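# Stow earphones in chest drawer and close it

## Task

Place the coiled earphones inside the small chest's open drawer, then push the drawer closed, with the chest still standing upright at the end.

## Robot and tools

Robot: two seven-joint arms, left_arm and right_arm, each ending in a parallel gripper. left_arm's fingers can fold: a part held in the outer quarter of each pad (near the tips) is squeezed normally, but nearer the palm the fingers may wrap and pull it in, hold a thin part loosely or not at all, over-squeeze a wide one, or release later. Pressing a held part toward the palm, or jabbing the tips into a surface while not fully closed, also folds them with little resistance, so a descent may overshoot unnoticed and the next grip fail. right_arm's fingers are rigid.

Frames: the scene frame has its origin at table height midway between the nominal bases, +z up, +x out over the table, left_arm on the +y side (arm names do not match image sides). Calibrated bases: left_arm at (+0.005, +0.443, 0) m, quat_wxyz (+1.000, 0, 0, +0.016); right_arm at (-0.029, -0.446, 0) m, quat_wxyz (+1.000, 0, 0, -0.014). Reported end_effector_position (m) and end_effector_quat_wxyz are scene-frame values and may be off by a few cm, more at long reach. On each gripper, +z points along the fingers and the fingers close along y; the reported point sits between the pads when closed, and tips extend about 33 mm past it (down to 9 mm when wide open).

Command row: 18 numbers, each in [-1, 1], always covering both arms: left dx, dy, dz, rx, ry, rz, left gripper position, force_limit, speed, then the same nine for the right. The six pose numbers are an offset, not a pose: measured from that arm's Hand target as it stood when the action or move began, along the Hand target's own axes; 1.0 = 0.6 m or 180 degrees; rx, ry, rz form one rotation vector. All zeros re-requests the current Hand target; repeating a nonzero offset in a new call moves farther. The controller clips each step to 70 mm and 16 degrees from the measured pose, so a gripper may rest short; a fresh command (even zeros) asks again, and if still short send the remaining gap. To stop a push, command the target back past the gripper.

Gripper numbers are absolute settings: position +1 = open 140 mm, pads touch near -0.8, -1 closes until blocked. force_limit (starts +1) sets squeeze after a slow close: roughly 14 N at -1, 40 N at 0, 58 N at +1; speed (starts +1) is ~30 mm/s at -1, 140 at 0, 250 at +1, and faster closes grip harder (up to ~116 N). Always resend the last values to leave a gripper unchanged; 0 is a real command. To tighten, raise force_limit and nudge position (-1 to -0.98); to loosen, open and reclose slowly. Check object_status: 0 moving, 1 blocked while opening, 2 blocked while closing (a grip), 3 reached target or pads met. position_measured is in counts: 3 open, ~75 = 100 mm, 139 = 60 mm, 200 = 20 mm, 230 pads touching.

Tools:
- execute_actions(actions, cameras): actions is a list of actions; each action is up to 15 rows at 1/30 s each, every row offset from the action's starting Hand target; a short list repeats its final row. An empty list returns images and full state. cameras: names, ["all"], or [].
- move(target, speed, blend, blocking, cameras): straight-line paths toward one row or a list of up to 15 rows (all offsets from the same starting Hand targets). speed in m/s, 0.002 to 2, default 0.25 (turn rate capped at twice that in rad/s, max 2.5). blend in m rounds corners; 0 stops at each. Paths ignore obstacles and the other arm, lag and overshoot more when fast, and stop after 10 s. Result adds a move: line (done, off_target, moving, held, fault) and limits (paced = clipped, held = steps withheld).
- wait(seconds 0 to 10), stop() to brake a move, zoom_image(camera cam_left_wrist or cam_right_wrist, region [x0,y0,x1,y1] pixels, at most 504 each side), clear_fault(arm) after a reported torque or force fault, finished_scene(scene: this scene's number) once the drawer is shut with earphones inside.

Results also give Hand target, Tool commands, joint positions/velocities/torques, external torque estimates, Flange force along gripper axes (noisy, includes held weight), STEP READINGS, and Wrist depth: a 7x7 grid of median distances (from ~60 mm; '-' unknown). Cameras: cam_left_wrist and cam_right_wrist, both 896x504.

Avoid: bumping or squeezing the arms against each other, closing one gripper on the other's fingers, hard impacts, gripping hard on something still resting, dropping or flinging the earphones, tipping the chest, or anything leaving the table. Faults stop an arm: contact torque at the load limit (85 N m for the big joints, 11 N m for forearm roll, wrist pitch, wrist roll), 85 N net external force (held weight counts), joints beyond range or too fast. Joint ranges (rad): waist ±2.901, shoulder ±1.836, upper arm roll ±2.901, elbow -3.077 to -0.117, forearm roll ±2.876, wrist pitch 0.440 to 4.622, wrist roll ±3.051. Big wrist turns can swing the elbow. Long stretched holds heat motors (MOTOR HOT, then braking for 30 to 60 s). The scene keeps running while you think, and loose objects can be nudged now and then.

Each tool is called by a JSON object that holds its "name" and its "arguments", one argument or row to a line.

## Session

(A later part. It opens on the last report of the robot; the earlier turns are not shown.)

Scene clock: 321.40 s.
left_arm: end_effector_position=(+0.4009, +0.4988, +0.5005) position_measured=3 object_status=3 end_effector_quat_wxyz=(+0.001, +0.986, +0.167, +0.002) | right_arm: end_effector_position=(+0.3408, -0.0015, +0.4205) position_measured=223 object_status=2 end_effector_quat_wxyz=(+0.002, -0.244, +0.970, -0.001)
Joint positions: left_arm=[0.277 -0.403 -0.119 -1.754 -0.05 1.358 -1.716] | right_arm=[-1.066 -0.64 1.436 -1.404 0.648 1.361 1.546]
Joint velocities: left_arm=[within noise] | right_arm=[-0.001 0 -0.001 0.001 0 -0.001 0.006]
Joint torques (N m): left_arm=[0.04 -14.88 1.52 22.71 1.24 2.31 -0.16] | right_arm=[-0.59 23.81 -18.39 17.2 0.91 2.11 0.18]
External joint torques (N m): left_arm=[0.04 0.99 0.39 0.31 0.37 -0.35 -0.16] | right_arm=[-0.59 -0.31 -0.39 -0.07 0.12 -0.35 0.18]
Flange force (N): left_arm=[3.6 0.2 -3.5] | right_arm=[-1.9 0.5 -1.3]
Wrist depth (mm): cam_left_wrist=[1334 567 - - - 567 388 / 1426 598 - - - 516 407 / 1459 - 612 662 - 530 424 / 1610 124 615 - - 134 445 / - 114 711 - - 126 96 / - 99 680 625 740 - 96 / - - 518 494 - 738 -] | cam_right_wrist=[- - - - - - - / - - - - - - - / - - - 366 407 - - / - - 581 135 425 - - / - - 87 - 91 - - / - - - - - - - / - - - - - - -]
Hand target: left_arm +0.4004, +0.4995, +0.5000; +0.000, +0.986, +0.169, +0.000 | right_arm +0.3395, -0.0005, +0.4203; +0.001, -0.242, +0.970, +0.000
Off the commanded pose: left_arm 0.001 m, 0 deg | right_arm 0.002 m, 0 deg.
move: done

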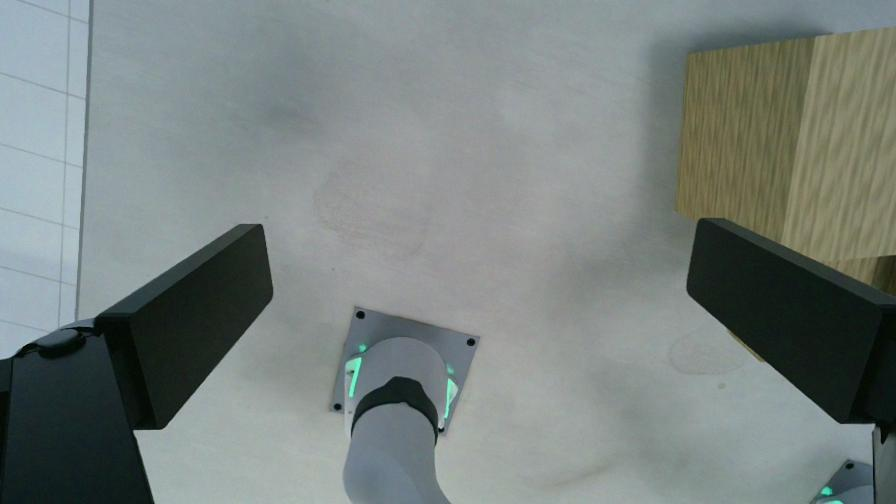

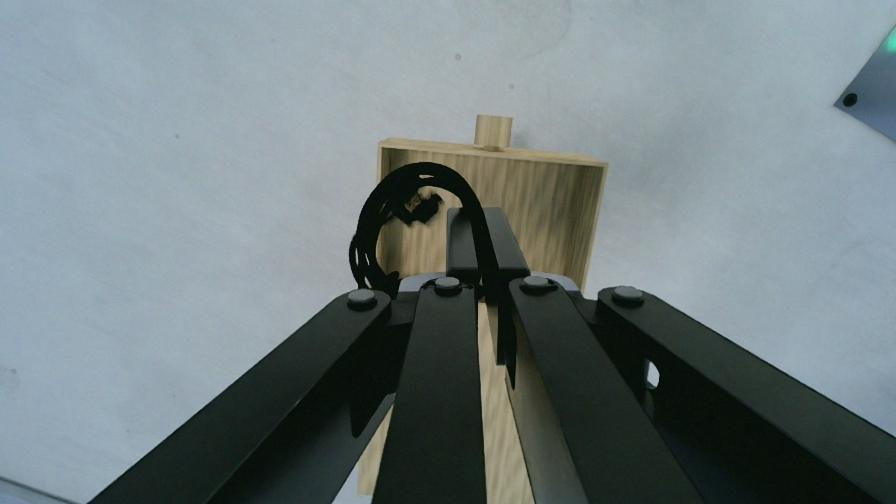

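{"name": "move", "arguments": {
  "target": [0,0,0,0,0,0,1,1,1,-0.1168,0.0615,0.12,0,0,0.0333,-1,-0.5,-1],
  "speed": 0.12,
  "cameras": ["cam_right_wrist"]
}}

{"name": "zoom_image", "arguments": {
  "camera": "cam_right_wrist",
  "region": [250, 30, 650, 330]
}}

Scene clock: 344.03 s.
left_arm: end_effector_position=(+0.4009, +0.4988, +0.5005) position_measured=3 object_status=3 end_effector_quat_wxyz=(+0.001, +0.986, +0.167, +0.002) | right_arm: end_effector_position=(+0.3850, +0.0639, +0.3488) position_measured=223 object_status=2 end_effector_quat_wxyz=(+0.002, -0.193, +0.981, -0.001)
Joint positions: left_arm=[0.277 -0.403 -0.119 -1.754 -0.05 1.358 -1.716] | right_arm=[-1.354 -0.794 1.668 -1.243 0.799 1.413 1.673]
Joint velocities: left_arm=[within noise] | right_arm=[-0.001 0 -0.001 -0.001 0 0 0.006]
Joint torques (N m): left_arm=[0.07 -14.8 1.52 22.74 1.24 2.31 -0.09] | right_arm=[-0.57 36.47 -20.37 15.25 0.94 2.31 0.11]
External joint torques (N m): left_arm=[0.03 1.12 0.34 0.3 0.37 -0.36 -0.09] | right_arm=[-0.55 -0.61 -0.24 -0.19 0.13 -0.15 0.11]
Flange force (N): left_arm=[3.9 0.2 -3.7] | right_arm=[-2.5 0.8 -0.4]
Wrist depth (mm): cam_left_wrist=[1356 - - - - - 390 / 1426 589 - - - 516 406 / 1494 - - - - 528 423 / 1569 124 - 645 715 134 444 / - 115 674 691 713 126 96 / - 107 738 664 736 715 97 / - - 548 503 879 863 -] | cam_right_wrist=[- - 295 262 - - - / - - 315 318 312 - - / - - 328 325 327 - - / - - 282 147 285 - - / - - 89 - 91 - - / - - - - - - - / - - - - - - -]
Hand target: left_arm +0.4004, +0.4995, +0.5000; +0.000, +0.986, +0.169, +0.000 | right_arm +0.3842, +0.0650, +0.3484; +0.001, -0.190, +0.982, +0.000
Off the commanded pose: left_arm 0.001 m, 0 deg | right_arm 0.001 m, 0 deg.
move: done
Images, in order (width x height): cam_right_wrist 896x504.

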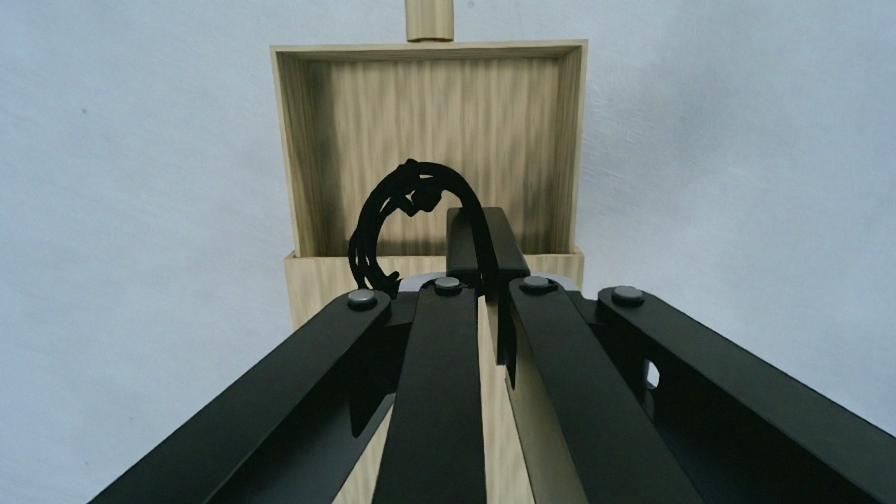

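Scaled by 1.260 from the camera's 896x504 image, which has a finer 1280x720 frame.

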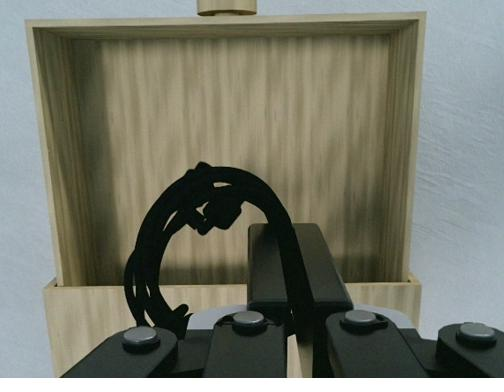

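{"name": "move", "arguments": {
  "target": [
    [0,0,0,0,0,0,1,1,1,0.015,0,0.08,0,0,-0.0067,-1,-0.5,-1],
    [0,0,0,0,0,0,1,1,1,0.015,0,0.235,0,0,-0.0067,-1,-0.5,-1]
  ],
  "speed": [0.1,0.07],
  "blend": [0.02,0],
  "cameras": ["cam_right_wrist"]
}}

{"name": "zoom_image", "arguments": {
  "camera": "cam_right_wrist",
  "region": [250, 30, 650, 330]
}}

Scene clock: 368.97 s.
left_arm: end_effector_position=(+0.4009, +0.4988, +0.5005) position_measured=3 object_status=3 end_effector_quat_wxyz=(+0.001, +0.986, +0.167, +0.002) | right_arm: end_effector_position=(+0.3762, +0.0602, +0.2074) position_measured=223 object_status=2 end_effector_quat_wxyz=(+0.000, -0.198, +0.980, -0.002)
Joint positions: left_arm=[0.277 -0.403 -0.119 -1.754 -0.05 1.358 -1.716] | right_arm=[-1.199 -0.873 1.717 -1.614 0.867 1.709 1.578]
Joint velocities: left_arm=[within noise] | right_arm=[-0.001 0 0 0.001 0 0.005 -0.004]
Joint torques (N m): left_arm=[0.03 -14.76 1.41 22.63 1.25 2.3 -0.09] | right_arm=[0.17 34.84 -24.57 15.06 0.78 2.49 -0.26]
External joint torques (N m): left_arm=[0.1 1.08 0.37 0.26 0.39 -0.36 -0.09] | right_arm=[0.2 0.75 -0.44 -1.06 -0.01 0.05 -0.26]
Flange force (N): left_arm=[3.7 0.0 -3.4] | right_arm=[6.9 -3.9 0.8]
Wrist depth (mm): cam_left_wrist=[1342 560 - - - 563 391 / 1410 - - - 575 551 405 / 1560 616 - - 655 565 421 / 1522 131 - - 638 134 445 / - 107 - - - 125 97 / - 93 747 619 - - 97 / - 805 542 525 792 840 -] | cam_right_wrist=[- 145 145 146 153 126 - / - 168 185 184 184 145 - / - 167 194 189 191 144 - / - 167 199 147 199 156 - / - 167 92 - 91 - - / - - - - - - - / - - - - - - -]
Hand target: left_arm +0.4004, +0.4995, +0.5000; +0.000, +0.986, +0.169, +0.000 | right_arm +0.3761, +0.0618, +0.2074; +0.001, -0.201, +0.980, +0.000
Off the commanded pose: left_arm 0.001 m, 0 deg | right_arm 0.002 m, 0 deg.
move: done
Images, in order (width x height): cam_right_wrist 896x504.

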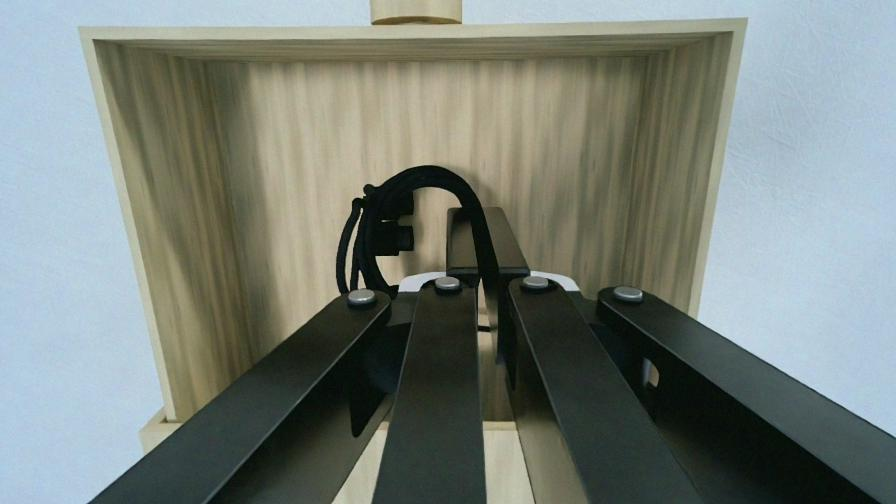

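Scaled by 1.260 from the camera's 896x504 image, which has a finer 1280x720 frame.

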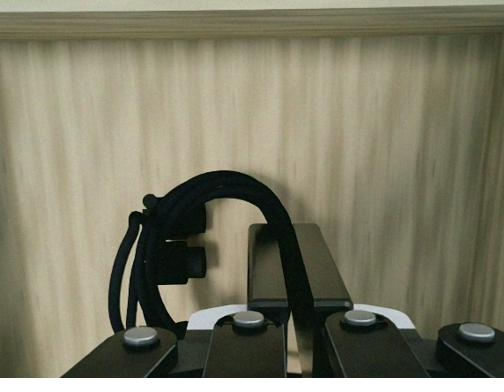

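{"name": "move", "arguments": {
  "target": [0,0,0,0,0,0,1,1,1,0,0,0.0265,0,0,0,-1,-0.5,-1],
  "speed": 0.04,
  "cameras": ["cam_right_wrist"]
}}

Scene clock: 384.57 s.
left_arm: end_effector_position=(+0.4009, +0.4988, +0.5005) position_measured=3 object_status=3 end_effector_quat_wxyz=(+0.001, +0.986, +0.167, +0.002) | right_arm: end_effector_position=(+0.3761, +0.0605, +0.1919) position_measured=223 object_status=2 end_effector_quat_wxyz=(+0.000, -0.198, +0.980, -0.002)
Joint positions: left_arm=[0.277 -0.403 -0.119 -1.754 -0.05 1.358 -1.716] | right_arm=[-1.199 -0.88 1.737 -1.637 0.877 1.74 1.57]
Joint velocities: left_arm=[within noise] | right_arm=[0.001 0.002 -0.001 0 0.001 0.005 0]
Joint torques (N m): left_arm=[-0.05 -14.74 1.44 22.69 1.24 2.29 -0.12] | right_arm=[0.04 34.25 -24.74 14.99 0.8 2.49 -0.28]
External joint torques (N m): left_arm=[-0.12 1.14 0.2 0.28 0.36 -0.37 -0.12] | right_arm=[-0.09 0.15 -0.6 -1.14 -0.01 0.06 -0.28]
Flange force (N): left_arm=[3.9 0.5 -3.6] | right_arm=[5.6 -3.7 1.1]
Wrist depth (mm): cam_left_wrist=[1386 562 - 561 - - 389 / 1394 - 600 601 - 520 406 / 1531 627 - 619 - 528 422 / 1600 124 - - 684 134 440 / - 115 - - 715 126 96 / - 106 736 646 749 - 97 / - 810 508 509 745 - -] | cam_right_wrist=[116 116 117 118 147 123 - / 120 168 170 169 168 144 - / 125 167 177 175 177 134 - / 126 167 186 150 183 145 - / - 157 93 - 91 127 - / - - - - - - - / - - - - - - -]
Hand target: left_arm +0.4004, +0.4995, +0.5000; +0.000, +0.986, +0.169, +0.000 | right_arm +0.3761, +0.0618, +0.1915; +0.001, -0.201, +0.980, +0.000
Off the commanded pose: left_arm 0.001 m, 0 deg | right_arm 0.001 m, 0 deg.
move: done
Images, in order (width x height): cam_right_wrist 896x504.

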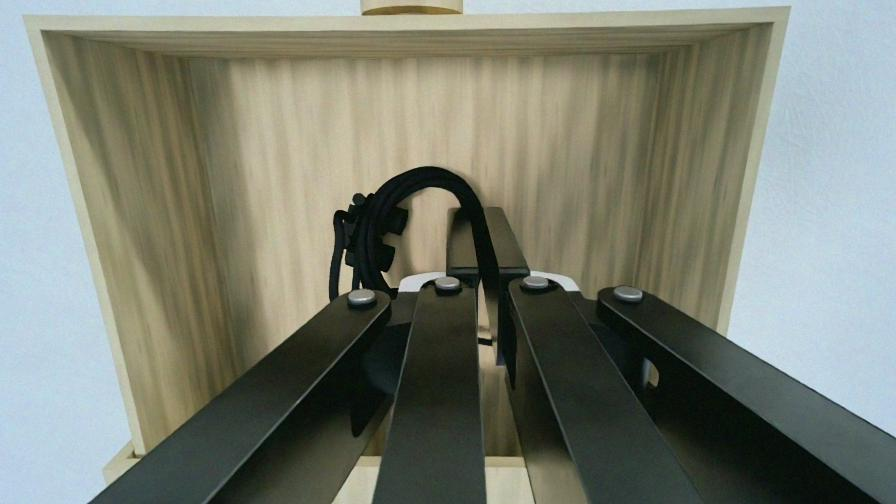

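{"name": "execute_actions", "arguments": {
  "actions": [
    [[0,0,0,0,0,0,1,1,1,0,0,0.003,0,0,0,-0.5,-0.5,-1]],
    [[0,0,0,0,0,0,1,1,1,0,0,0,0,0,0,-0.5,-0.5,-1]],
    [[0,0,0,0,0,0,1,1,1,0,0,0,0,0,0,-0.5,-0.5,-1]]
  ],
  "cameras": ["cam_right_wrist"]
}}

{"name": "zoom_image", "arguments": {
  "camera": "cam_right_wrist",
  "region": [250, 80, 650, 400]
}}

Scene clock: 401.63 s.
left_arm: end_effector_position=(+0.4009, +0.4988, +0.5005) position_measured=3 object_status=3 end_effector_quat_wxyz=(+0.001, +0.986, +0.167, +0.002) | right_arm: end_effector_position=(+0.3759, +0.0610, +0.1898) position_measured=192 object_status=3 end_effector_quat_wxyz=(+0.000, -0.199, +0.980, -0.002)
Joint positions: left_arm=[0.277 -0.403 -0.119 -1.754 -0.05 1.358 -1.716] | right_arm=[-1.199 -0.88 1.741 -1.64 0.878 1.746 1.57]
Joint torques (N m): left_arm=[0.04 -14.78 1.53 22.68 1.25 2.3 -0.08] | right_arm=[-0.08 34.89 -24.73 15.08 0.66 2.51 -0.2]
External joint torques (N m): left_arm=[0.04 1.09 0.4 0.29 0.38 -0.36 -0.08] | right_arm=[-0.24 0.81 -0.65 -1.05 -0.14 0.09 -0.2]
External joint torques at the end of the 1st action: left_arm=[0.04 1.09 0.39 0.25 0.38 -0.37 -0.13] | right_arm=[0.09 0.47 -0.2 -1.03 -0.12 0.03 -0.2]
External joint torques at the end of the 2nd action: left_arm=[0.07 1.16 0.34 0.17 0.38 -0.37 -0.12] | right_arm=[-0.17 0.67 -0.55 -1.09 -0.13 0.07 -0.21]
Flange force (N): left_arm=[3.8 0.0 -3.6] | right_arm=[5.5 -3.8 0.2]
Flange force at the end of the 1st action (N): left_arm=[3.7 0.1 -3.4] | right_arm=[5.5 -3.2 0.8]
Flange force at the end of the 2nd action (N): left_arm=[3.7 0.1 -3.2] | right_arm=[5.6 -3.8 0.5]
Wrist depth (mm): cam_left_wrist=[1379 - - - 553 552 392 / 1426 - 590 - 587 550 407 / 1451 622 635 645 - 531 426 / 1579 124 648 - - 134 442 / - 106 - - 723 126 96 / - 94 667 632 - 765 97 / - - 758 493 - - -] | cam_right_wrist=[117 117 143 118 149 122 286 / 120 167 168 167 167 144 - / 126 168 176 173 174 133 - / 125 168 183 175 179 144 - / 131 157 87 176 98 95 - / - - - 202 - - - / - - - 136 - - -]
Hand target: left_arm +0.4004, +0.4995, +0.5000; +0.000, +0.986, +0.169, +0.000 | right_arm +0.3761, +0.0618, +0.1897; +0.001, -0.201, +0.980, +0.000
Off the commanded pose: left_arm 0.001 m, 0 deg | right_arm 0.001 m, 0 deg.
Step readings (end_effector_position of left_arm | right_arm; steps 1 to 15: 1st action; 16 to 30: 2nd action; 31 to 45: 3rd action):
0: (+0.4009, +0.4988, +0.5005) | (+0.3763, +0.0606, +0.1920)
1: (+0.4009, +0.4988, +0.5005) | (+0.3763, +0.0606, +0.1919)
2: (+0.4009, +0.4988, +0.5005) | (+0.3763, +0.0606, +0.1916)
4: (+0.4009, +0.4988, +0.5005) | (+0.3760, +0.0605, +0.1908)
8: (+0.4009, +0.4988, +0.5005) | (+0.3758, +0.0606, +0.1901)
15: (+0.4009, +0.4988, +0.5005) | (+0.3759, +0.0608, +0.1899)
16: (+0.4009, +0.4988, +0.5005) | (+0.3759, +0.0608, +0.1899)
17: (+0.4009, +0.4988, +0.5005) | (+0.3759, +0.0608, +0.1899)
19: (+0.4009, +0.4988, +0.5005) | (+0.3759, +0.0609, +0.1898)
23: (+0.4009, +0.4988, +0.5005) | (+0.3759, +0.0609, +0.1898)
30: (+0.4009, +0.4988, +0.5005) | (+0.3759, +0.0609, +0.1898)
31: (+0.4009, +0.4988, +0.5005) | (+0.3759, +0.0609, +0.1898)
32: (+0.4009, +0.4988, +0.5005) | (+0.3759, +0.0609, +0.1898)
34: (+0.4009, +0.4988, +0.5005) | (+0.3759, +0.0609, +0.1898)
38: (+0.4009, +0.4988, +0.5005) | (+0.3759, +0.0609, +0.1898)
45: (+0.4009, +0.4988, +0.5005) | (+0.3759, +0.0610, +0.1898)
Images, in order (width x height): cam_right_wrist 896x504.

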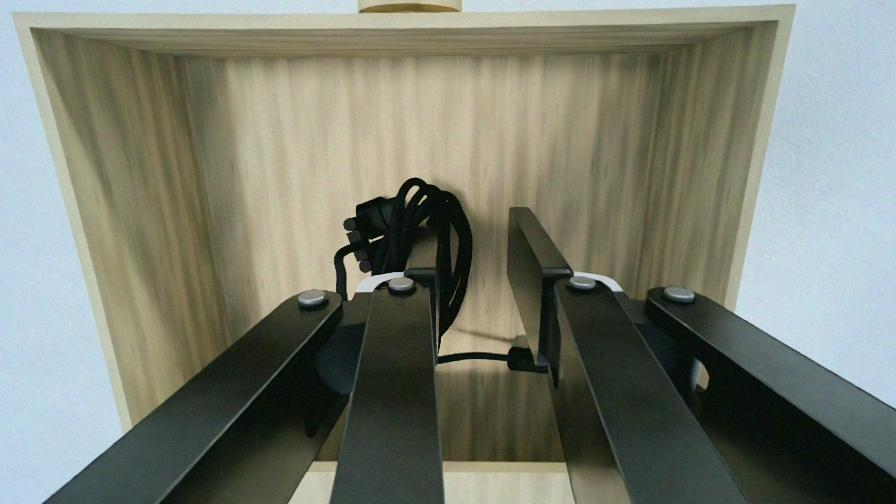

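Scaled by 1.260 from the camera's 896x504 image, which has a finer 1280x720 frame.

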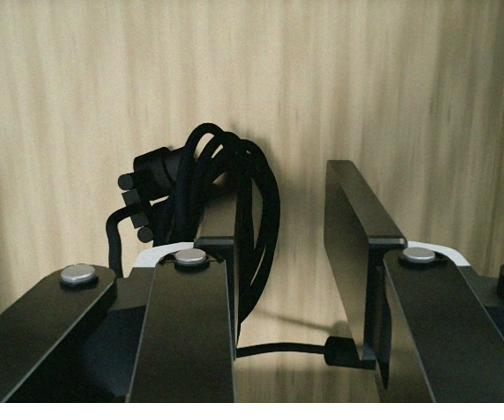

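{"name": "move", "arguments": {
  "target": [0,0,0,0,0,0,1,1,1,0,0,-0.04,0,0,0,-0.5,-0.5,-1],
  "speed": 0.03,
  "cameras": ["cam_right_wrist"]
}}

{"name": "zoom_image", "arguments": {
  "camera": "cam_right_wrist",
  "region": [250, 80, 650, 400]
}}

Scene clock: 411.90 s.
left_arm: end_effector_position=(+0.4009, +0.4988, +0.5005) position_measured=3 object_status=3 end_effector_quat_wxyz=(+0.001, +0.986, +0.167, +0.002) | right_arm: end_effector_position=(+0.3761, +0.0630, +0.2131) position_measured=192 object_status=3 end_effector_quat_wxyz=(+0.001, -0.203, +0.979, +0.002)
Joint positions: left_arm=[0.277 -0.403 -0.119 -1.754 -0.05 1.358 -1.716] | right_arm=[-1.199 -0.863 1.716 -1.608 0.864 1.709 1.572]
Joint velocities: left_arm=[within noise] | right_arm=[0.001 0 0 0.001 0 -0.004 0]
Joint torques (N m): left_arm=[0.07 -14.81 1.45 22.63 1.26 2.3 -0.07] | right_arm=[-0.08 33.98 -25.26 16.12 0.59 2.05 0.12]
External joint torques (N m): left_arm=[0 1.14 0.22 0.19 0.37 -0.37 -0.07] | right_arm=[0.01 -0.07 -1.27 -0.19 -0.22 -0.41 0.12]
Flange force (N): left_arm=[3.7 0.3 -3.3] | right_arm=[3.0 -1.2 -1.8]
Wrist depth (mm): cam_left_wrist=[1349 - 526 - - - 386 / 1356 557 593 632 - 511 407 / 1477 627 - 625 621 566 421 / 1522 131 657 667 669 134 441 / - 107 - 673 - 126 96 / - 106 615 669 - 787 97 / - - 518 534 - 813 -] | cam_right_wrist=[- 133 162 160 161 140 - / - 172 190 189 189 165 - / - 172 199 196 198 149 - / 367 172 208 177 182 152 - / - 161 87 180 98 - - / - - - 226 - - - / - - - 162 - - -]
Hand target: left_arm +0.4004, +0.4995, +0.5000; +0.000, +0.986, +0.169, +0.000 | right_arm +0.3760, +0.0618, +0.2137; +0.001, -0.201, +0.980, +0.000
Off the commanded pose: left_arm 0.001 m, 0 deg | right_arm 0.001 m, 0 deg.
move: done
Images, in order (width x height): cam_right_wrist 896x504.

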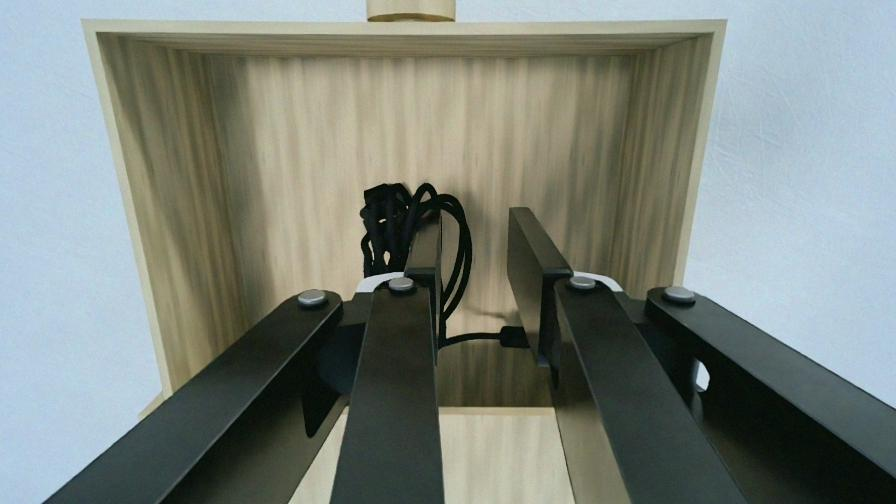

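Scaled by 1.260 from the camera's 896x504 image, which has a finer 1280x720 frame.

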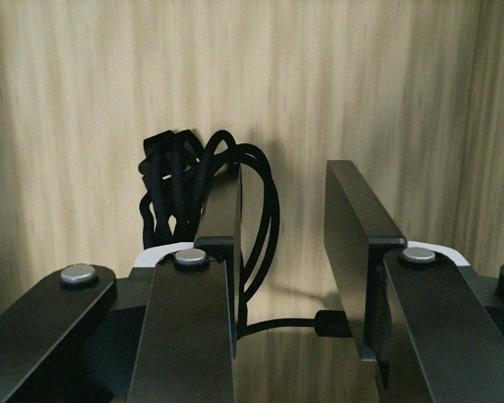

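{"name": "move", "arguments": {
  "target": [0,0,0,0,0,0,1,1,1,0,0,-0.035,0,0,0,-0.5,-0.5,-1],
  "speed": 0.03,
  "cameras": ["cam_right_wrist"]
}}

{"name": "zoom_image", "arguments": {
  "camera": "cam_right_wrist",
  "region": [300, 120, 600, 400]
}}

Scene clock: 434.57 s.
left_arm: end_effector_position=(+0.4009, +0.4988, +0.5005) position_measured=3 object_status=3 end_effector_quat_wxyz=(+0.001, +0.986, +0.167, +0.002) | right_arm: end_effector_position=(+0.3757, +0.0633, +0.2342) position_measured=192 object_status=3 end_effector_quat_wxyz=(+0.001, -0.204, +0.979, +0.002)
Joint positions: left_arm=[0.277 -0.403 -0.119 -1.754 -0.05 1.358 -1.716] | right_arm=[-1.202 -0.853 1.692 -1.572 0.853 1.666 1.58]
Joint velocities: left_arm=[within noise] | right_arm=[0.002 0.001 0.001 0 0.001 -0.004 0.002]
Joint torques (N m): left_arm=[0.04 -14.83 1.51 22.67 1.25 2.31 -0.14] | right_arm=[-0.52 33.82 -24.98 16.18 0.65 2.15 0.26]
External joint torques (N m): left_arm=[0.05 0.86 0.4 0.4 0.39 -0.34 -0.14] | right_arm=[-0.62 -0.03 -1.44 -0.16 -0.18 -0.3 0.26]
Flange force (N): left_arm=[3.4 0.1 -3.7] | right_arm=[0.9 -0.9 -1.8]
Wrist depth (mm): cam_left_wrist=[1379 - 591 - 557 567 388 / 1386 575 - 613 - 507 405 / 1402 - 594 622 - 563 422 / 1589 124 667 - - 134 440 / - 107 - 691 749 125 96 / - 99 664 625 - 765 97 / - 824 542 512 - - -] | cam_right_wrist=[- 162 166 163 165 - - / - 186 210 210 207 164 - / - 186 219 219 217 - - / 387 187 228 228 179 - - / - - 87 237 98 - - / - - - 179 - - - / - - - 188 - - -]
Hand target: left_arm +0.4004, +0.4995, +0.5000; +0.000, +0.986, +0.169, +0.000 | right_arm +0.3760, +0.0618, +0.2347; +0.001, -0.201, +0.980, +0.000
Off the commanded pose: left_arm 0.001 m, 0 deg | right_arm 0.002 m, 0 deg.
move: done
Images, in order (width x height): cam_right_wrist 896x504.

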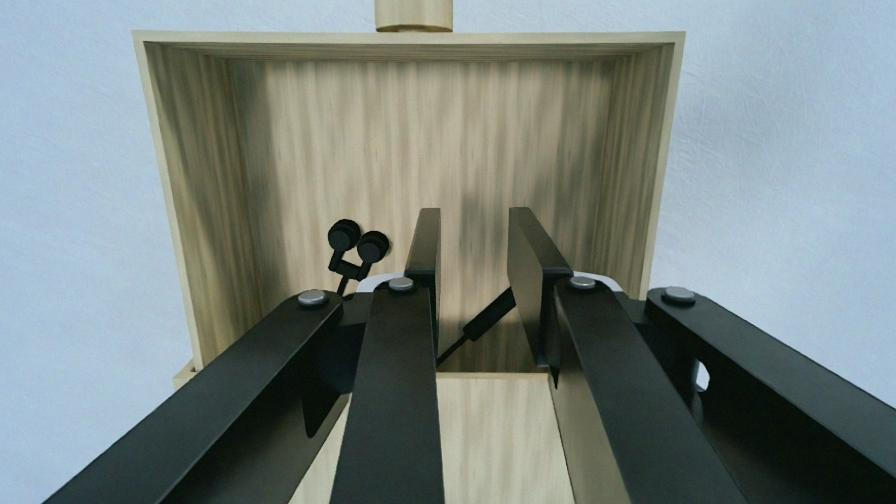

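Scaled by 1.680 from the camera's 896x504 image, which has a finer 1280x720 frame.

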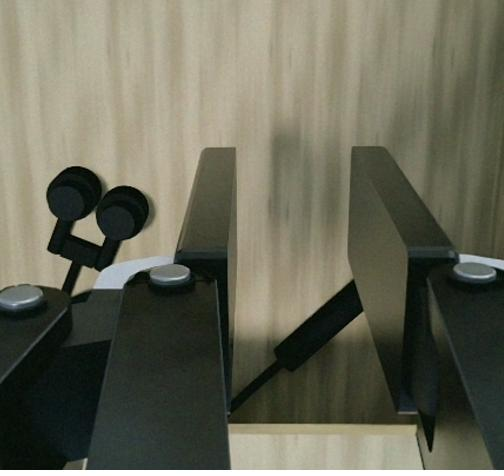

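{"name": "move", "arguments": {
  "target": [0,0,0,0,0,0,1,1,1,0.05,0,-0.19,0,0,0,-0.5,-0.5,-1],
  "speed": 0.12,
  "cameras": ["cam_right_wrist"]
}}

{"name": "zoom_image", "arguments": {
  "camera": "cam_right_wrist",
  "region": [230, 30, 630, 330]
}}

Scene clock: 443.43 s.
left_arm: end_effector_position=(+0.4009, +0.4988, +0.5005) position_measured=3 object_status=3 end_effector_quat_wxyz=(+0.001, +0.986, +0.167, +0.002) | right_arm: end_effector_position=(+0.3487, +0.0510, +0.3485) position_measured=192 object_status=3 end_effector_quat_wxyz=(+0.001, -0.204, +0.979, +0.002)
Joint positions: left_arm=[0.277 -0.403 -0.119 -1.754 -0.05 1.358 -1.716] | right_arm=[-1.149 -0.753 1.559 -1.428 0.763 1.462 1.644]
Joint velocities: left_arm=[within noise] | right_arm=[0 0 0.001 -0.001 0 -0.004 0.005]
Joint torques (N m): left_arm=[0 -14.79 1.5 22.67 1.27 2.31 -0.16] | right_arm=[-0.11 30.14 -22.32 16.32 0.69 2.08 0.13]
External joint torques (N m): left_arm=[-0.05 1.01 0.31 0.31 0.4 -0.35 -0.16] | right_arm=[-0.31 -0.36 -1.6 -0.3 -0.16 -0.38 0.13]
Flange force (N): left_arm=[3.6 0.3 -3.5] | right_arm=[4.1 -2.1 -0.1]
Wrist depth (mm): cam_left_wrist=[1349 561 - 579 570 - 380 / 1434 571 - 596 574 511 404 / 1494 609 - - 618 526 419 / 1579 131 - 695 - 134 442 / - 115 717 - - 126 96 / - 106 640 622 749 - 97 / - - 486 491 813 - -] | cam_right_wrist=[- - - - - - - / - - 326 324 - - - / - - 333 335 333 - - / - - 347 347 141 - - / - - 87 297 98 - - / - - - 315 - - - / - - - 333 - - -]
Hand target: left_arm +0.4004, +0.4995, +0.5000; +0.000, +0.986, +0.169, +0.000 | right_arm +0.3483, +0.0499, +0.3487; +0.001, -0.201, +0.980, +0.000
Off the commanded pose: left_arm 0.001 m, 0 deg | right_arm 0.001 m, 0 deg.
move: done
Images, in order (width x height): cam_right_wrist 896x504.

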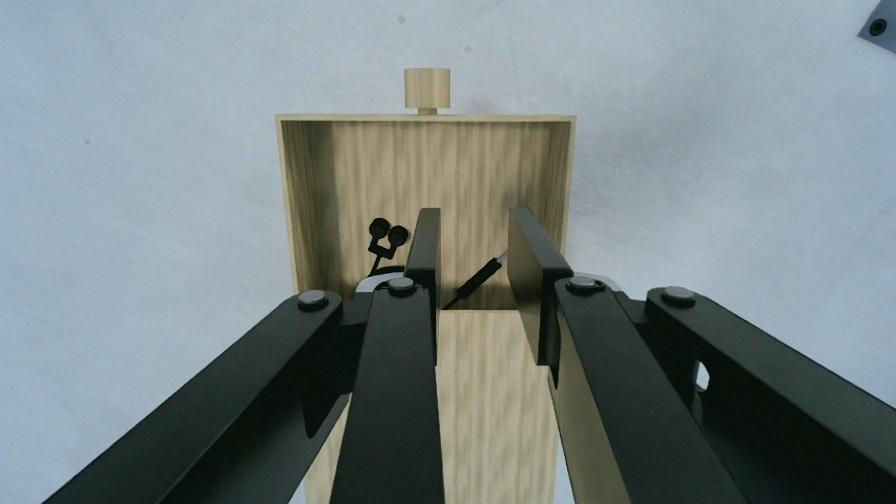

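Scaled by 1.260 from the camera's 896x504 image, which has a finer 1280x720 frame.

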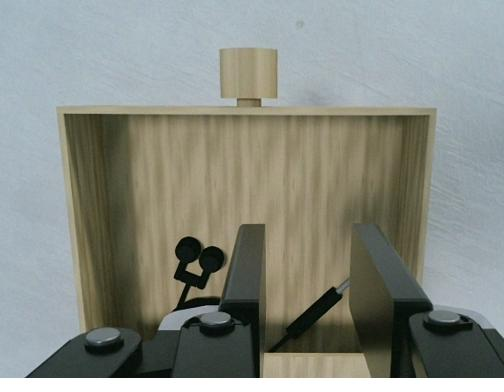

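{"name": "move", "arguments": {
  "target": [0,0,0,0,0,0,1,1,1,-0.15,0,0,0,0,0,-0.5,-0.5,-1],
  "speed": 0.2,
  "cameras": ["cam_right_wrist"]
}}

{"name": "zoom_image", "arguments": {
  "camera": "cam_right_wrist",
  "region": [230, 0, 630, 300]
}}

Scene clock: 468.23 s.
left_arm: end_effector_position=(+0.4009, +0.4988, +0.5005) position_measured=3 object_status=3 end_effector_quat_wxyz=(+0.001, +0.986, +0.167, +0.002) | right_arm: end_effector_position=(+0.4323, +0.0848, +0.3495) position_measured=192 object_status=3 end_effector_quat_wxyz=(+0.003, -0.203, +0.979, +0.000)
Joint positions: left_arm=[0.277 -0.403 -0.119 -1.754 -0.05 1.358 -1.716] | right_arm=[-1.676 -0.867 1.843 -0.891 0.858 1.326 1.715]
Joint velocities: left_arm=[within noise] | right_arm=[-0.001 -0.002 0 0.001 -0.001 0 0.005]
Joint torques (N m): left_arm=[0.04 -14.83 1.46 22.67 1.24 2.3 -0.13] | right_arm=[-0.57 45.52 -16.3 13.49 0.76 2.05 0.14]
External joint torques (N m): left_arm=[0.01 0.92 0.29 0.3 0.37 -0.36 -0.13] | right_arm=[-0.51 -0.57 -0.03 -0.04 -0.03 -0.41 0.14]
Flange force (N): left_arm=[3.3 0.2 -3.4] | right_arm=[0.0 0.0 0.0]
Wrist depth (mm): cam_left_wrist=[1313 566 566 - - 531 388 / 1410 587 580 - - 539 402 / 1477 627 593 - - 561 425 / 1569 135 642 - - 134 442 / - 114 711 - - 126 96 / - 93 717 709 - - 97 / - - 548 525 813 795 -] | cam_right_wrist=[- - 300 301 298 - 435 / - - 312 314 314 - 453 / - - 269 267 268 - - / - 509 278 274 142 - - / - - 87 285 98 - - / - - - 310 - - - / - - - - - - -]
Hand target: left_arm +0.4004, +0.4995, +0.5000; +0.000, +0.986, +0.169, +0.000 | right_arm +0.4310, +0.0853, +0.3488; +0.001, -0.201, +0.980, +0.000
Off the commanded pose: left_arm 0.001 m, 0 deg | right_arm 0.002 m, 0 deg.
move: done
Images, in order (width x height): cam_right_wrist 896x504.

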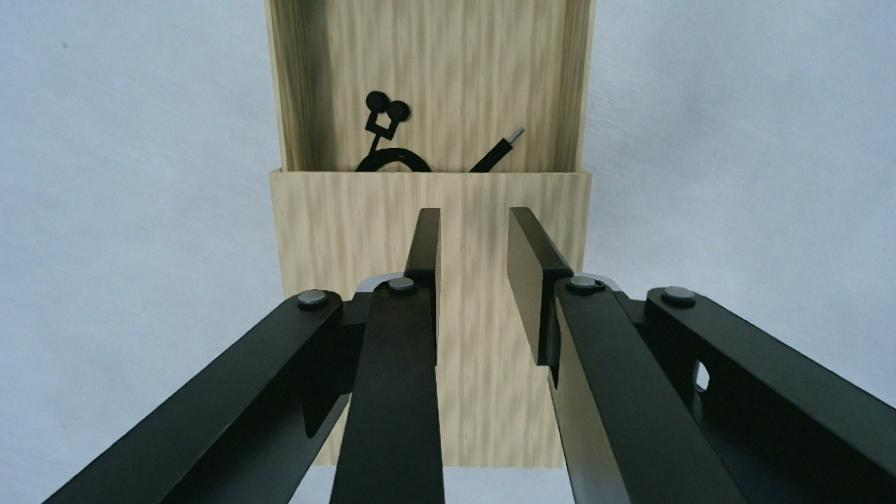

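Scaled by 1.260 from the camera's 896x504 image, which has a finer 1280x720 frame.

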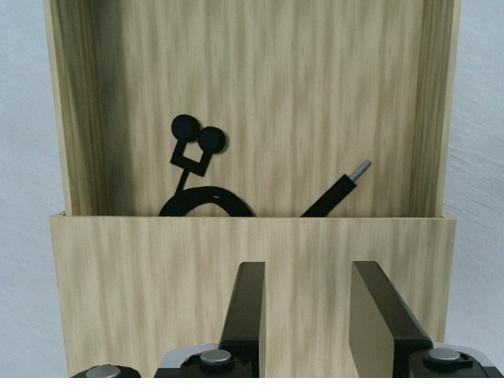

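{"name": "move", "arguments": {
  "target": [
    [0,0,0,0,0,0,1,1,1,0.3745,-0.0353,0,0,0,0,-0.95,0,0],
    [0,0,0,0,0,0,1,1,1,0.3745,-0.0353,0.2547,0,0,0,-0.95,0,0]
  ],
  "speed": [0.2,0.15],
  "blend": [0.02,0],
  "cameras": ["cam_right_wrist"]
}}

Scene clock: 501.40 s.
left_arm: end_effector_position=(+0.4009, +0.4988, +0.5005) position_measured=3 object_status=3 end_effector_quat_wxyz=(+0.001, +0.986, +0.167, +0.002) | right_arm: end_effector_position=(+0.2323, -0.0232, +0.1961) position_measured=233 object_status=3 end_effector_quat_wxyz=(+0.000, -0.199, +0.980, -0.002)
Joint positions: left_arm=[0.277 -0.403 -0.119 -1.754 -0.05 1.358 -1.716] | right_arm=[-0.527 -0.899 1.323 -2.202 0.885 1.785 1.545]
Joint velocities: left_arm=[within noise] | right_arm=[-0.002 0 0 0 0 0.004 -0.004]
Joint torques (N m): left_arm=[0.02 -14.81 1.49 22.75 1.25 2.29 -0.12] | right_arm=[-0.35 16.57 -24.02 15.13 0.85 2.58 -0.21]
External joint torques (N m): left_arm=[0.03 1 0.37 0.41 0.38 -0.36 -0.12] | right_arm=[-0.44 0.82 -0.56 -1.02 0.06 0.14 -0.21]
Flange force (N): left_arm=[3.8 0.2 -3.9] | right_arm=[1.2 -3.0 0.7]
Wrist depth (mm): cam_left_wrist=[1379 - 562 574 - 512 389 / 1356 600 587 583 - 512 405 / 1459 637 630 - 632 538 425 / 1531 124 - - 658 134 444 / - 107 705 689 705 125 96 / - 99 622 669 - - 97 / - 813 525 525 - - -] | cam_right_wrist=[303 - - - - - - / - - - 318 306 - - / - 333 329 - - - - / - 358 - 120 345 - - / - - 93 95 91 - - / - - - - - - - / - - - - - - -]
Hand target: left_arm +0.4004, +0.4995, +0.5000; +0.000, +0.986, +0.169, +0.000 | right_arm +0.2330, -0.0225, +0.1956; +0.001, -0.201, +0.980, +0.000
Off the commanded pose: left_arm 0.001 m, 0 deg | right_arm 0.001 m, 0 deg.
move: done
Images, in order (width x height): cam_right_wrist 896x504.

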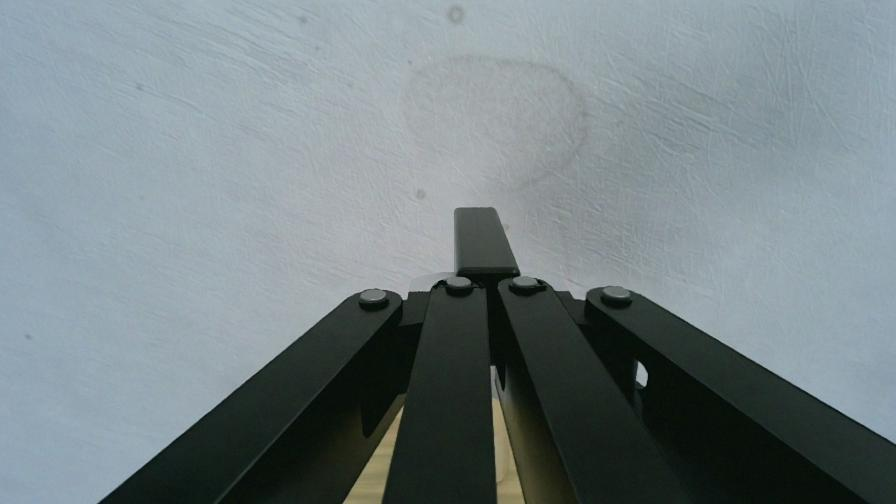

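{"name": "move", "arguments": {
  "target": [
    [0,0,0,0,0,0,1,1,1,-0.05,0,0,0,0,0,-0.95,0,0],
    [0,0,0,0,0,0,1,1,1,-0.075,0,0,0,0,0,-0.95,0,0],
    [0,0,0,0,0,0,1,1,1,-0.2,0,0,0,0,0,-0.95,0,0]
  ],
  "speed": [0.1,0.03,0.05],
  "blend": [0.003,0.003,0],
  "cameras": ["cam_right_wrist"]
}}

Scene clock: 517.13 s.
left_arm: end_effector_position=(+0.4009, +0.4988, +0.5005) position_measured=3 object_status=3 end_effector_quat_wxyz=(+0.001, +0.986, +0.167, +0.002) | right_arm: end_effector_position=(+0.3436, +0.0258, +0.1961) position_measured=233 object_status=3 end_effector_quat_wxyz=(+0.002, -0.198, +0.980, +0.003)
Joint positions: left_arm=[0.277 -0.403 -0.119 -1.754 -0.05 1.358 -1.716] | right_arm=[-1.003 -0.854 1.6 -1.844 0.882 1.775 1.521]
Joint torques (N m): left_arm=[0.01 -14.75 1.47 22.67 1.27 2.3 -0.13] | right_arm=[-0.63 26.76 -25.32 16.1 0.39 2.1 -0.21]
External joint torques (N m): left_arm=[0.03 1.27 0.35 0.19 0.41 -0.36 -0.13] | right_arm=[-0.62 -0.29 -0.69 -0.27 -0.42 -0.38 -0.21]
Flange force (N): left_arm=[4.1 0.2 -3.4] | right_arm=[-0.3 -1.2 -1.2]
Wrist depth (mm): cam_left_wrist=[1342 565 - 572 582 568 395 / 1410 586 652 606 - 519 406 / 1459 619 - 612 625 566 423 / 1540 131 655 - - 134 440 / - 115 - - - 126 96 / - 94 785 621 752 - 97 / - - 763 513 816 782 -] | cam_right_wrist=[- - - - - - - / - - 308 - - - - / - - - - - - - / - - - 121 - - - / - - 87 95 91 - - / - - - - - - - / - - - - - - -]
Hand target: left_arm +0.4004, +0.4995, +0.5000; +0.000, +0.986, +0.169, +0.000 | right_arm +0.3433, +0.0247, +0.1958; +0.001, -0.201, +0.980, +0.000
Off the commanded pose: left_arm 0.001 m, 0 deg | right_arm 0.001 m, 0 deg.
move: done
Images, in order (width x height): cam_right_wrist 896x504.

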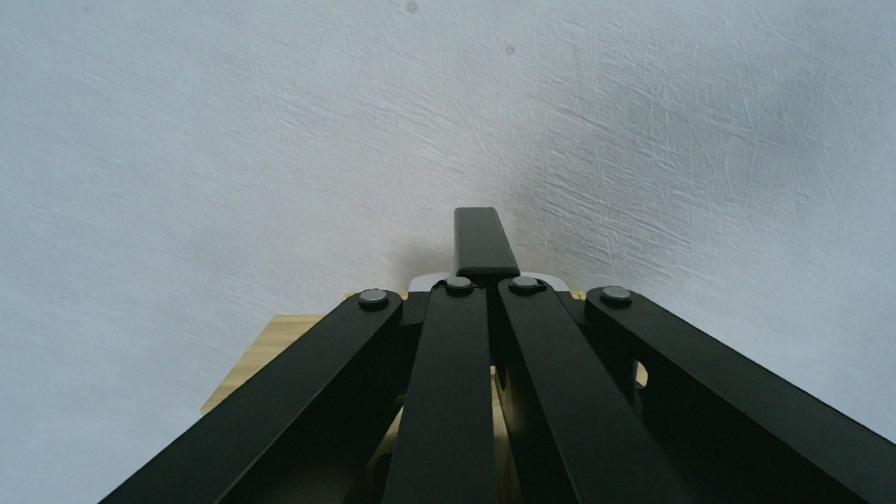

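{"name": "zoom_image", "arguments": {
  "camera": "cam_right_wrist",
  "region": [170, 220, 670, 500]
}}

Scaled by 1.008 from the camera's 896x504 image, which has a finer 1280x720 frame.

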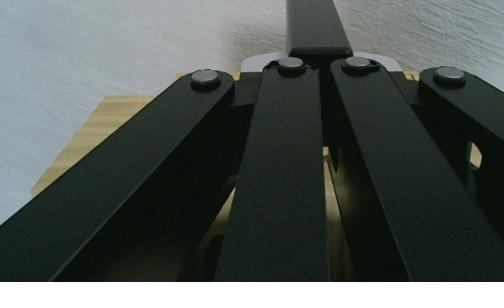

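{"name": "move", "arguments": {
  "target": [0,0,0,0,0,0,1,1,1,-0.07,0,0,0,0,0,-0.95,0,0],
  "speed": 0.045,
  "cameras": ["cam_right_wrist"]
}}

Scene clock: 572.13 s.
left_arm: end_effector_position=(+0.4009, +0.4988, +0.5005) position_measured=3 object_status=3 end_effector_quat_wxyz=(+0.001, +0.986, +0.167, +0.002) | right_arm: end_effector_position=(+0.3825, +0.0415, +0.1964) position_measured=233 object_status=3 end_effector_quat_wxyz=(+0.002, -0.202, +0.979, +0.001)
Joint positions: left_arm=[0.277 -0.403 -0.119 -1.754 -0.05 1.358 -1.716] | right_arm=[-1.176 -0.871 1.697 -1.689 0.882 1.748 1.521]
Joint torques (N m): left_arm=[-0.02 -14.71 1.43 22.65 1.24 2.3 -0.14] | right_arm=[-0.45 31.73 -24.8 16.3 0.67 2.09 0.07]
External joint torques (N m): left_arm=[-0.01 1.26 0.3 0.21 0.37 -0.36 -0.14] | right_arm=[-0.47 -0.47 -0.45 0.2 -0.13 -0.35 0.07]
Flange force (N): left_arm=[4.1 0.4 -3.5] | right_arm=[-2.5 0.7 -1.1]
Wrist depth (mm): cam_left_wrist=[1313 578 - - - 578 389 / 1442 - - - 635 544 405 / 1494 - - - - 529 421 / 1569 124 - 701 669 134 444 / - 107 687 682 - 126 96 / - 99 717 600 - 740 97 / - - 501 493 816 855 -] | cam_right_wrist=[- - - - - - - / - - - - - - - / - - - - - - - / - - 298 132 299 - - / - - 87 95 91 - - / - - - - - - 379 / - - - - - - -]
Hand target: left_arm +0.4004, +0.4995, +0.5000; +0.000, +0.986, +0.169, +0.000 | right_arm +0.3819, +0.0413, +0.1959; +0.001, -0.201, +0.980, +0.000
Off the commanded pose: left_arm 0.001 m, 0 deg | right_arm 0.001 m, 0 deg.
move: done
Images, in order (width x height): cam_right_wrist 896x504.

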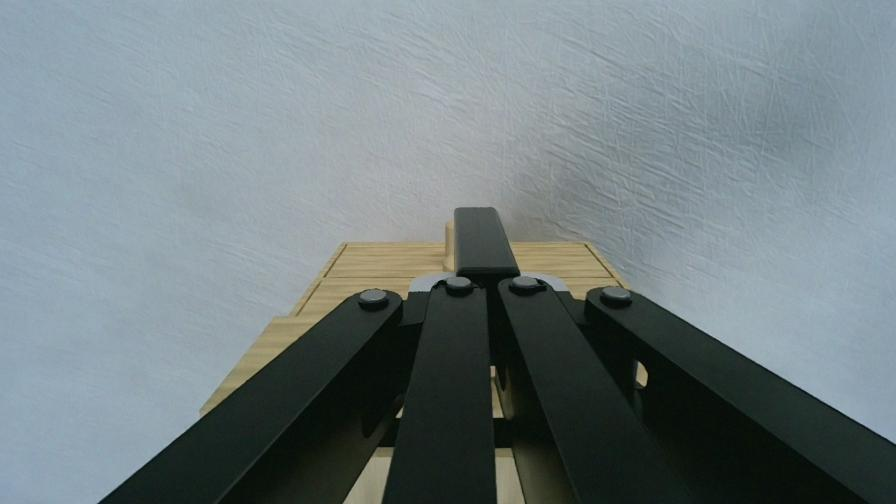

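{"name": "execute_actions", "arguments": {
  "actions": [
    [[0,0,0,0,0,0,1,1,1,-0.006,0,0,0,0,0,-0.95,0,0]],
    [[0,0,0,0,0,0,1,1,1,-0.005,0,0,0,0,0,-0.95,0,0]],
    [[0,0,0,0,0,0,1,1,1,-0.0033,0,0,0,0,0,-0.95,0,0]]
  ],
  "cameras": ["cam_right_wrist"]
}}

Scene clock: 596.20 s.
left_arm: end_effector_position=(+0.4009, +0.4988, +0.5005) position_measured=3 object_status=3 end_effector_quat_wxyz=(+0.001, +0.986, +0.167, +0.002) | right_arm: end_effector_position=(+0.3902, +0.0446, +0.1964) position_measured=233 object_status=3 end_effector_quat_wxyz=(+0.002, -0.203, +0.979, +0.001)
Joint positions: left_arm=[0.277 -0.403 -0.119 -1.754 -0.05 1.358 -1.716] | right_arm=[-1.211 -0.877 1.716 -1.654 0.882 1.74 1.522]
Joint torques (N m): left_arm=[0.03 -14.78 1.47 22.67 1.25 2.29 -0.14] | right_arm=[-0.67 32.77 -24.81 15.9 0.71 2.22 0.17]
External joint torques (N m): left_arm=[-0.01 0.96 0.29 0.34 0.37 -0.37 -0.14] | right_arm=[-0.55 -0.65 -0.42 -0.13 -0.09 -0.23 0.17]
External joint torques at the end of the 1st action: left_arm=[0.09 1 0.39 0.33 0.4 -0.35 -0.09] | right_arm=[-0.87 -0.53 -0.7 0.02 -0.06 -0.23 0.13]
External joint torques at the end of the 2nd action: left_arm=[0.15 1.1 0.45 0.24 0.39 -0.38 -0.15] | right_arm=[-0.65 -0.9 -0.25 -0.25 -0.09 -0.25 0.13]
Flange force (N): left_arm=[3.5 0.3 -3.6] | right_arm=[-1.7 0.3 -0.3]
Flange force at the end of the 1st action (N): left_arm=[3.7 0.0 -3.6] | right_arm=[-2.9 0.3 -0.8]
Flange force at the end of the 2nd action (N): left_arm=[3.7 0.0 -3.5] | right_arm=[-2.2 0.3 0.3]
Wrist depth (mm): cam_left_wrist=[1379 - - - - 506 389 / 1410 - - 601 571 541 406 / 1531 627 - - - 531 426 / 1569 131 658 - 658 134 444 / - 107 - - 689 126 96 / - 107 - - - 773 96 / - - 800 509 - - -] | cam_right_wrist=[- - - - 309 - - / - - - - - - - / - - - - - - - / - - 301 132 272 - - / - - 87 95 92 - - / - - - - - - - / - - - - - - -]
Hand target: left_arm +0.4004, +0.4995, +0.5000; +0.000, +0.986, +0.169, +0.000 | right_arm +0.3898, +0.0446, +0.1959; +0.001, -0.201, +0.980, +0.000
Off the commanded pose: left_arm 0.001 m, 0 deg | right_arm 0.001 m, 0 deg.
Step readings (end_effector_position of left_arm | right_arm; steps 1 to 15: 1st action; 16 to 30: 2nd action; 31 to 45: 3rd action):
0: (+0.4009, +0.4988, +0.5005) | (+0.3825, +0.0416, +0.1964)
1: (+0.4009, +0.4988, +0.5005) | (+0.3826, +0.0418, +0.1964)
2: (+0.4009, +0.4988, +0.5005) | (+0.3833, +0.0425, +0.1964)
4: (+0.4009, +0.4988, +0.5005) | (+0.3847, +0.0428, +0.1964)
8: (+0.4009, +0.4988, +0.5005) | (+0.3856, +0.0427, +0.1964)
15: (+0.4009, +0.4988, +0.5005) | (+0.3856, +0.0428, +0.1964)
16: (+0.4009, +0.4988, +0.5005) | (+0.3857, +0.0430, +0.1964)
17: (+0.4009, +0.4988, +0.5005) | (+0.3863, +0.0436, +0.1964)
19: (+0.4009, +0.4988, +0.5005) | (+0.3875, +0.0438, +0.1964)
23: (+0.4009, +0.4988, +0.5005) | (+0.3883, +0.0438, +0.1964)
30: (+0.4009, +0.4988, +0.5005) | (+0.3884, +0.0439, +0.1964)
31: (+0.4009, +0.4988, +0.5005) | (+0.3884, +0.0440, +0.1964)
32: (+0.4009, +0.4988, +0.5005) | (+0.3888, +0.0444, +0.1964)
34: (+0.4009, +0.4988, +0.5005) | (+0.3896, +0.0446, +0.1964)
38: (+0.4009, +0.4988, +0.5005) | (+0.3901, +0.0446, +0.1964)
45: (+0.4009, +0.4988, +0.5005) | (+0.3902, +0.0446, +0.1964)
Images, in order (width x height): cam_right_wrist 896x504.

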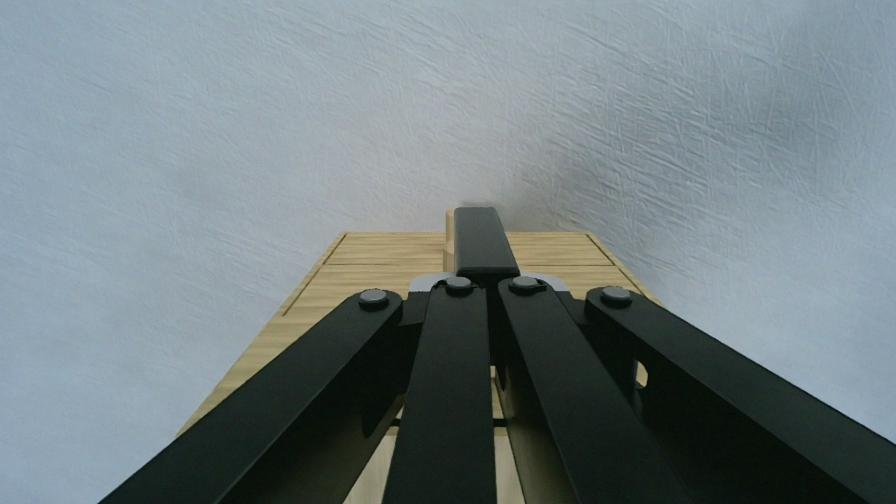

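{"name": "execute_actions", "arguments": {
  "actions": [
    [[0,0,0,0,0,0,1,1,1,-0.0033,0,0,0,0,0,-0.95,0,0]],
    [[0,0,0,0,0,0,1,1,1,-0.0033,0,0,0,0,0,-0.95,0,0]],
    [[0,0,0,0,0,0,1,1,1,-0.0033,0,0,0,0,0,-0.95,0,0]]
  ],
  "cameras": ["cam_right_wrist"]
}}

{"name": "zoom_image", "arguments": {
  "camera": "cam_right_wrist",
  "region": [170, 200, 470, 450]
}}

Scene clock: 606.17 s.
left_arm: end_effector_position=(+0.4009, +0.4988, +0.5005) position_measured=3 object_status=3 end_effector_quat_wxyz=(+0.001, +0.986, +0.167, +0.002) | right_arm: end_effector_position=(+0.3949, +0.0471, +0.1964) position_measured=233 object_status=3 end_effector_quat_wxyz=(+0.001, -0.203, +0.979, +0.001)
Joint positions: left_arm=[0.277 -0.403 -0.119 -1.754 -0.05 1.358 -1.716] | right_arm=[-1.235 -0.88 1.73 -1.63 0.882 1.733 1.524]
Joint torques (N m): left_arm=[0.05 -14.78 1.44 22.65 1.25 2.28 -0.13] | right_arm=[-1.07 33.22 -24.87 15.8 0.67 2.46 0.15]
External joint torques (N m): left_arm=[0.05 1.12 0.32 0.28 0.38 -0.37 -0.13] | right_arm=[-0.95 -1.03 -0.51 -0.23 -0.13 0.01 0.15]
External joint torques at the end of the 1st action: left_arm=[-0.01 0.93 0.41 0.37 0.39 -0.36 -0.08] | right_arm=[-0.62 -0.64 -0.44 -0.03 -0.1 -0.23 0.11]
External joint torques at the end of the 2nd action: left_arm=[0.11 1.11 0.47 0.22 0.41 -0.37 -0.11] | right_arm=[-0.79 -0.61 -0.47 -0.25 -0.1 -0.24 0.21]
Flange force (N): left_arm=[3.9 0.2 -3.6] | right_arm=[-3.0 0.2 0.5]
Flange force at the end of the 1st action (N): left_arm=[3.6 0.0 -3.7] | right_arm=[-2.4 0.4 -0.4]
Flange force at the end of the 2nd action (N): left_arm=[3.7 -0.1 -3.4] | right_arm=[-2.1 0.1 -0.2]
Wrist depth (mm): cam_left_wrist=[1356 576 - 575 - - 389 / 1418 - - 594 - 507 405 / 1468 - - - 645 530 422 / 1512 124 658 674 665 134 443 / - 107 689 - - 126 96 / - 94 664 667 740 - 97 / - 808 532 488 797 - -] | cam_right_wrist=[- - - 300 - - - / - - - - - - - / - - - - - 320 - / - - 263 132 257 - - / - - 93 92 91 - - / - - - - - - - / - - - - - - -]
Hand target: left_arm +0.4004, +0.4995, +0.5000; +0.000, +0.986, +0.169, +0.000 | right_arm +0.3953, +0.0470, +0.1959; +0.001, -0.201, +0.980, +0.000
Off the commanded pose: left_arm 0.001 m, 0 deg | right_arm 0.001 m, 0 deg.
Step readings (end_effector_position of left_arm | right_arm; steps 1 to 15: 1st action; 16 to 30: 2nd action; 31 to 45: 3rd action):
0: (+0.4009, +0.4988, +0.5005) | (+0.3902, +0.0447, +0.1964)
1: (+0.4009, +0.4988, +0.5005) | (+0.3902, +0.0448, +0.1964)
2: (+0.4009, +0.4988, +0.5005) | (+0.3906, +0.0451, +0.1964)
4: (+0.4009, +0.4988, +0.5005) | (+0.3915, +0.0453, +0.1964)
8: (+0.4009, +0.4988, +0.5005) | (+0.3919, +0.0454, +0.1964)
15: (+0.4009, +0.4988, +0.5005) | (+0.3920, +0.0454, +0.1964)
16: (+0.4009, +0.4988, +0.5005) | (+0.3921, +0.0455, +0.1964)
17: (+0.4009, +0.4988, +0.5005) | (+0.3925, +0.0459, +0.1964)
19: (+0.4009, +0.4988, +0.5005) | (+0.3933, +0.0461, +0.1964)
23: (+0.4009, +0.4988, +0.5005) | (+0.3938, +0.0461, +0.1964)
30: (+0.4009, +0.4988, +0.5005) | (+0.3938, +0.0462, +0.1964)
31: (+0.4009, +0.4988, +0.5005) | (+0.3939, +0.0463, +0.1964)
32: (+0.4009, +0.4988, +0.5005) | (+0.3943, +0.0466, +0.1964)
34: (+0.4009, +0.4988, +0.5005) | (+0.3948, +0.0469, +0.1964)
38: (+0.4009, +0.4988, +0.5005) | (+0.3949, +0.0471, +0.1964)
45: (+0.4009, +0.4988, +0.5005) | (+0.3949, +0.0471, +0.1964)
Images, in order (width x height): cam_right_wrist 896x504.

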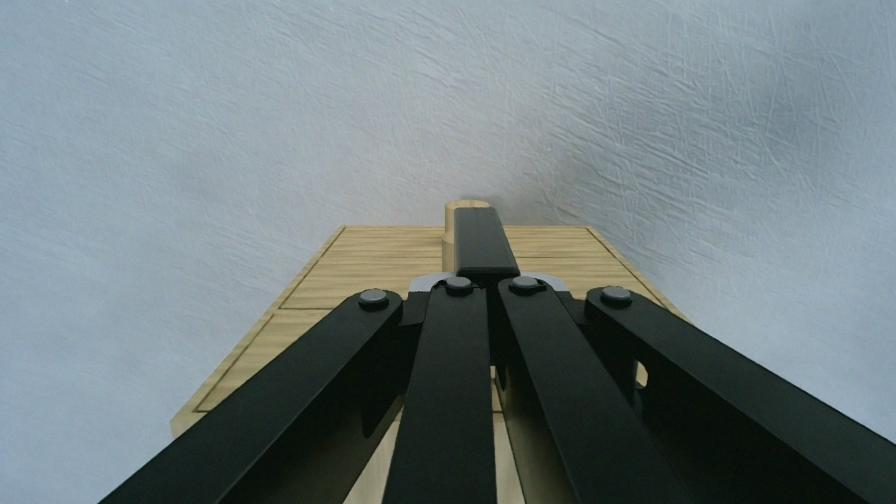

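Scaled by 1.680 from the camera's 896x504 image, which has a finer 1280x720 frame.

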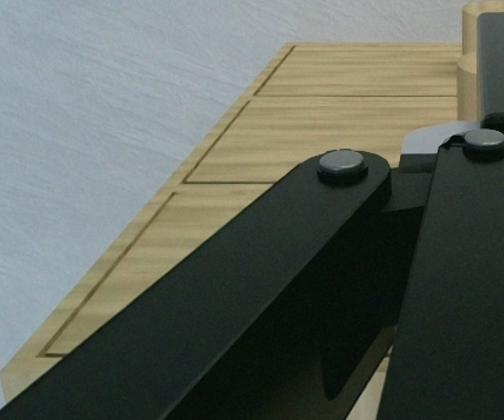

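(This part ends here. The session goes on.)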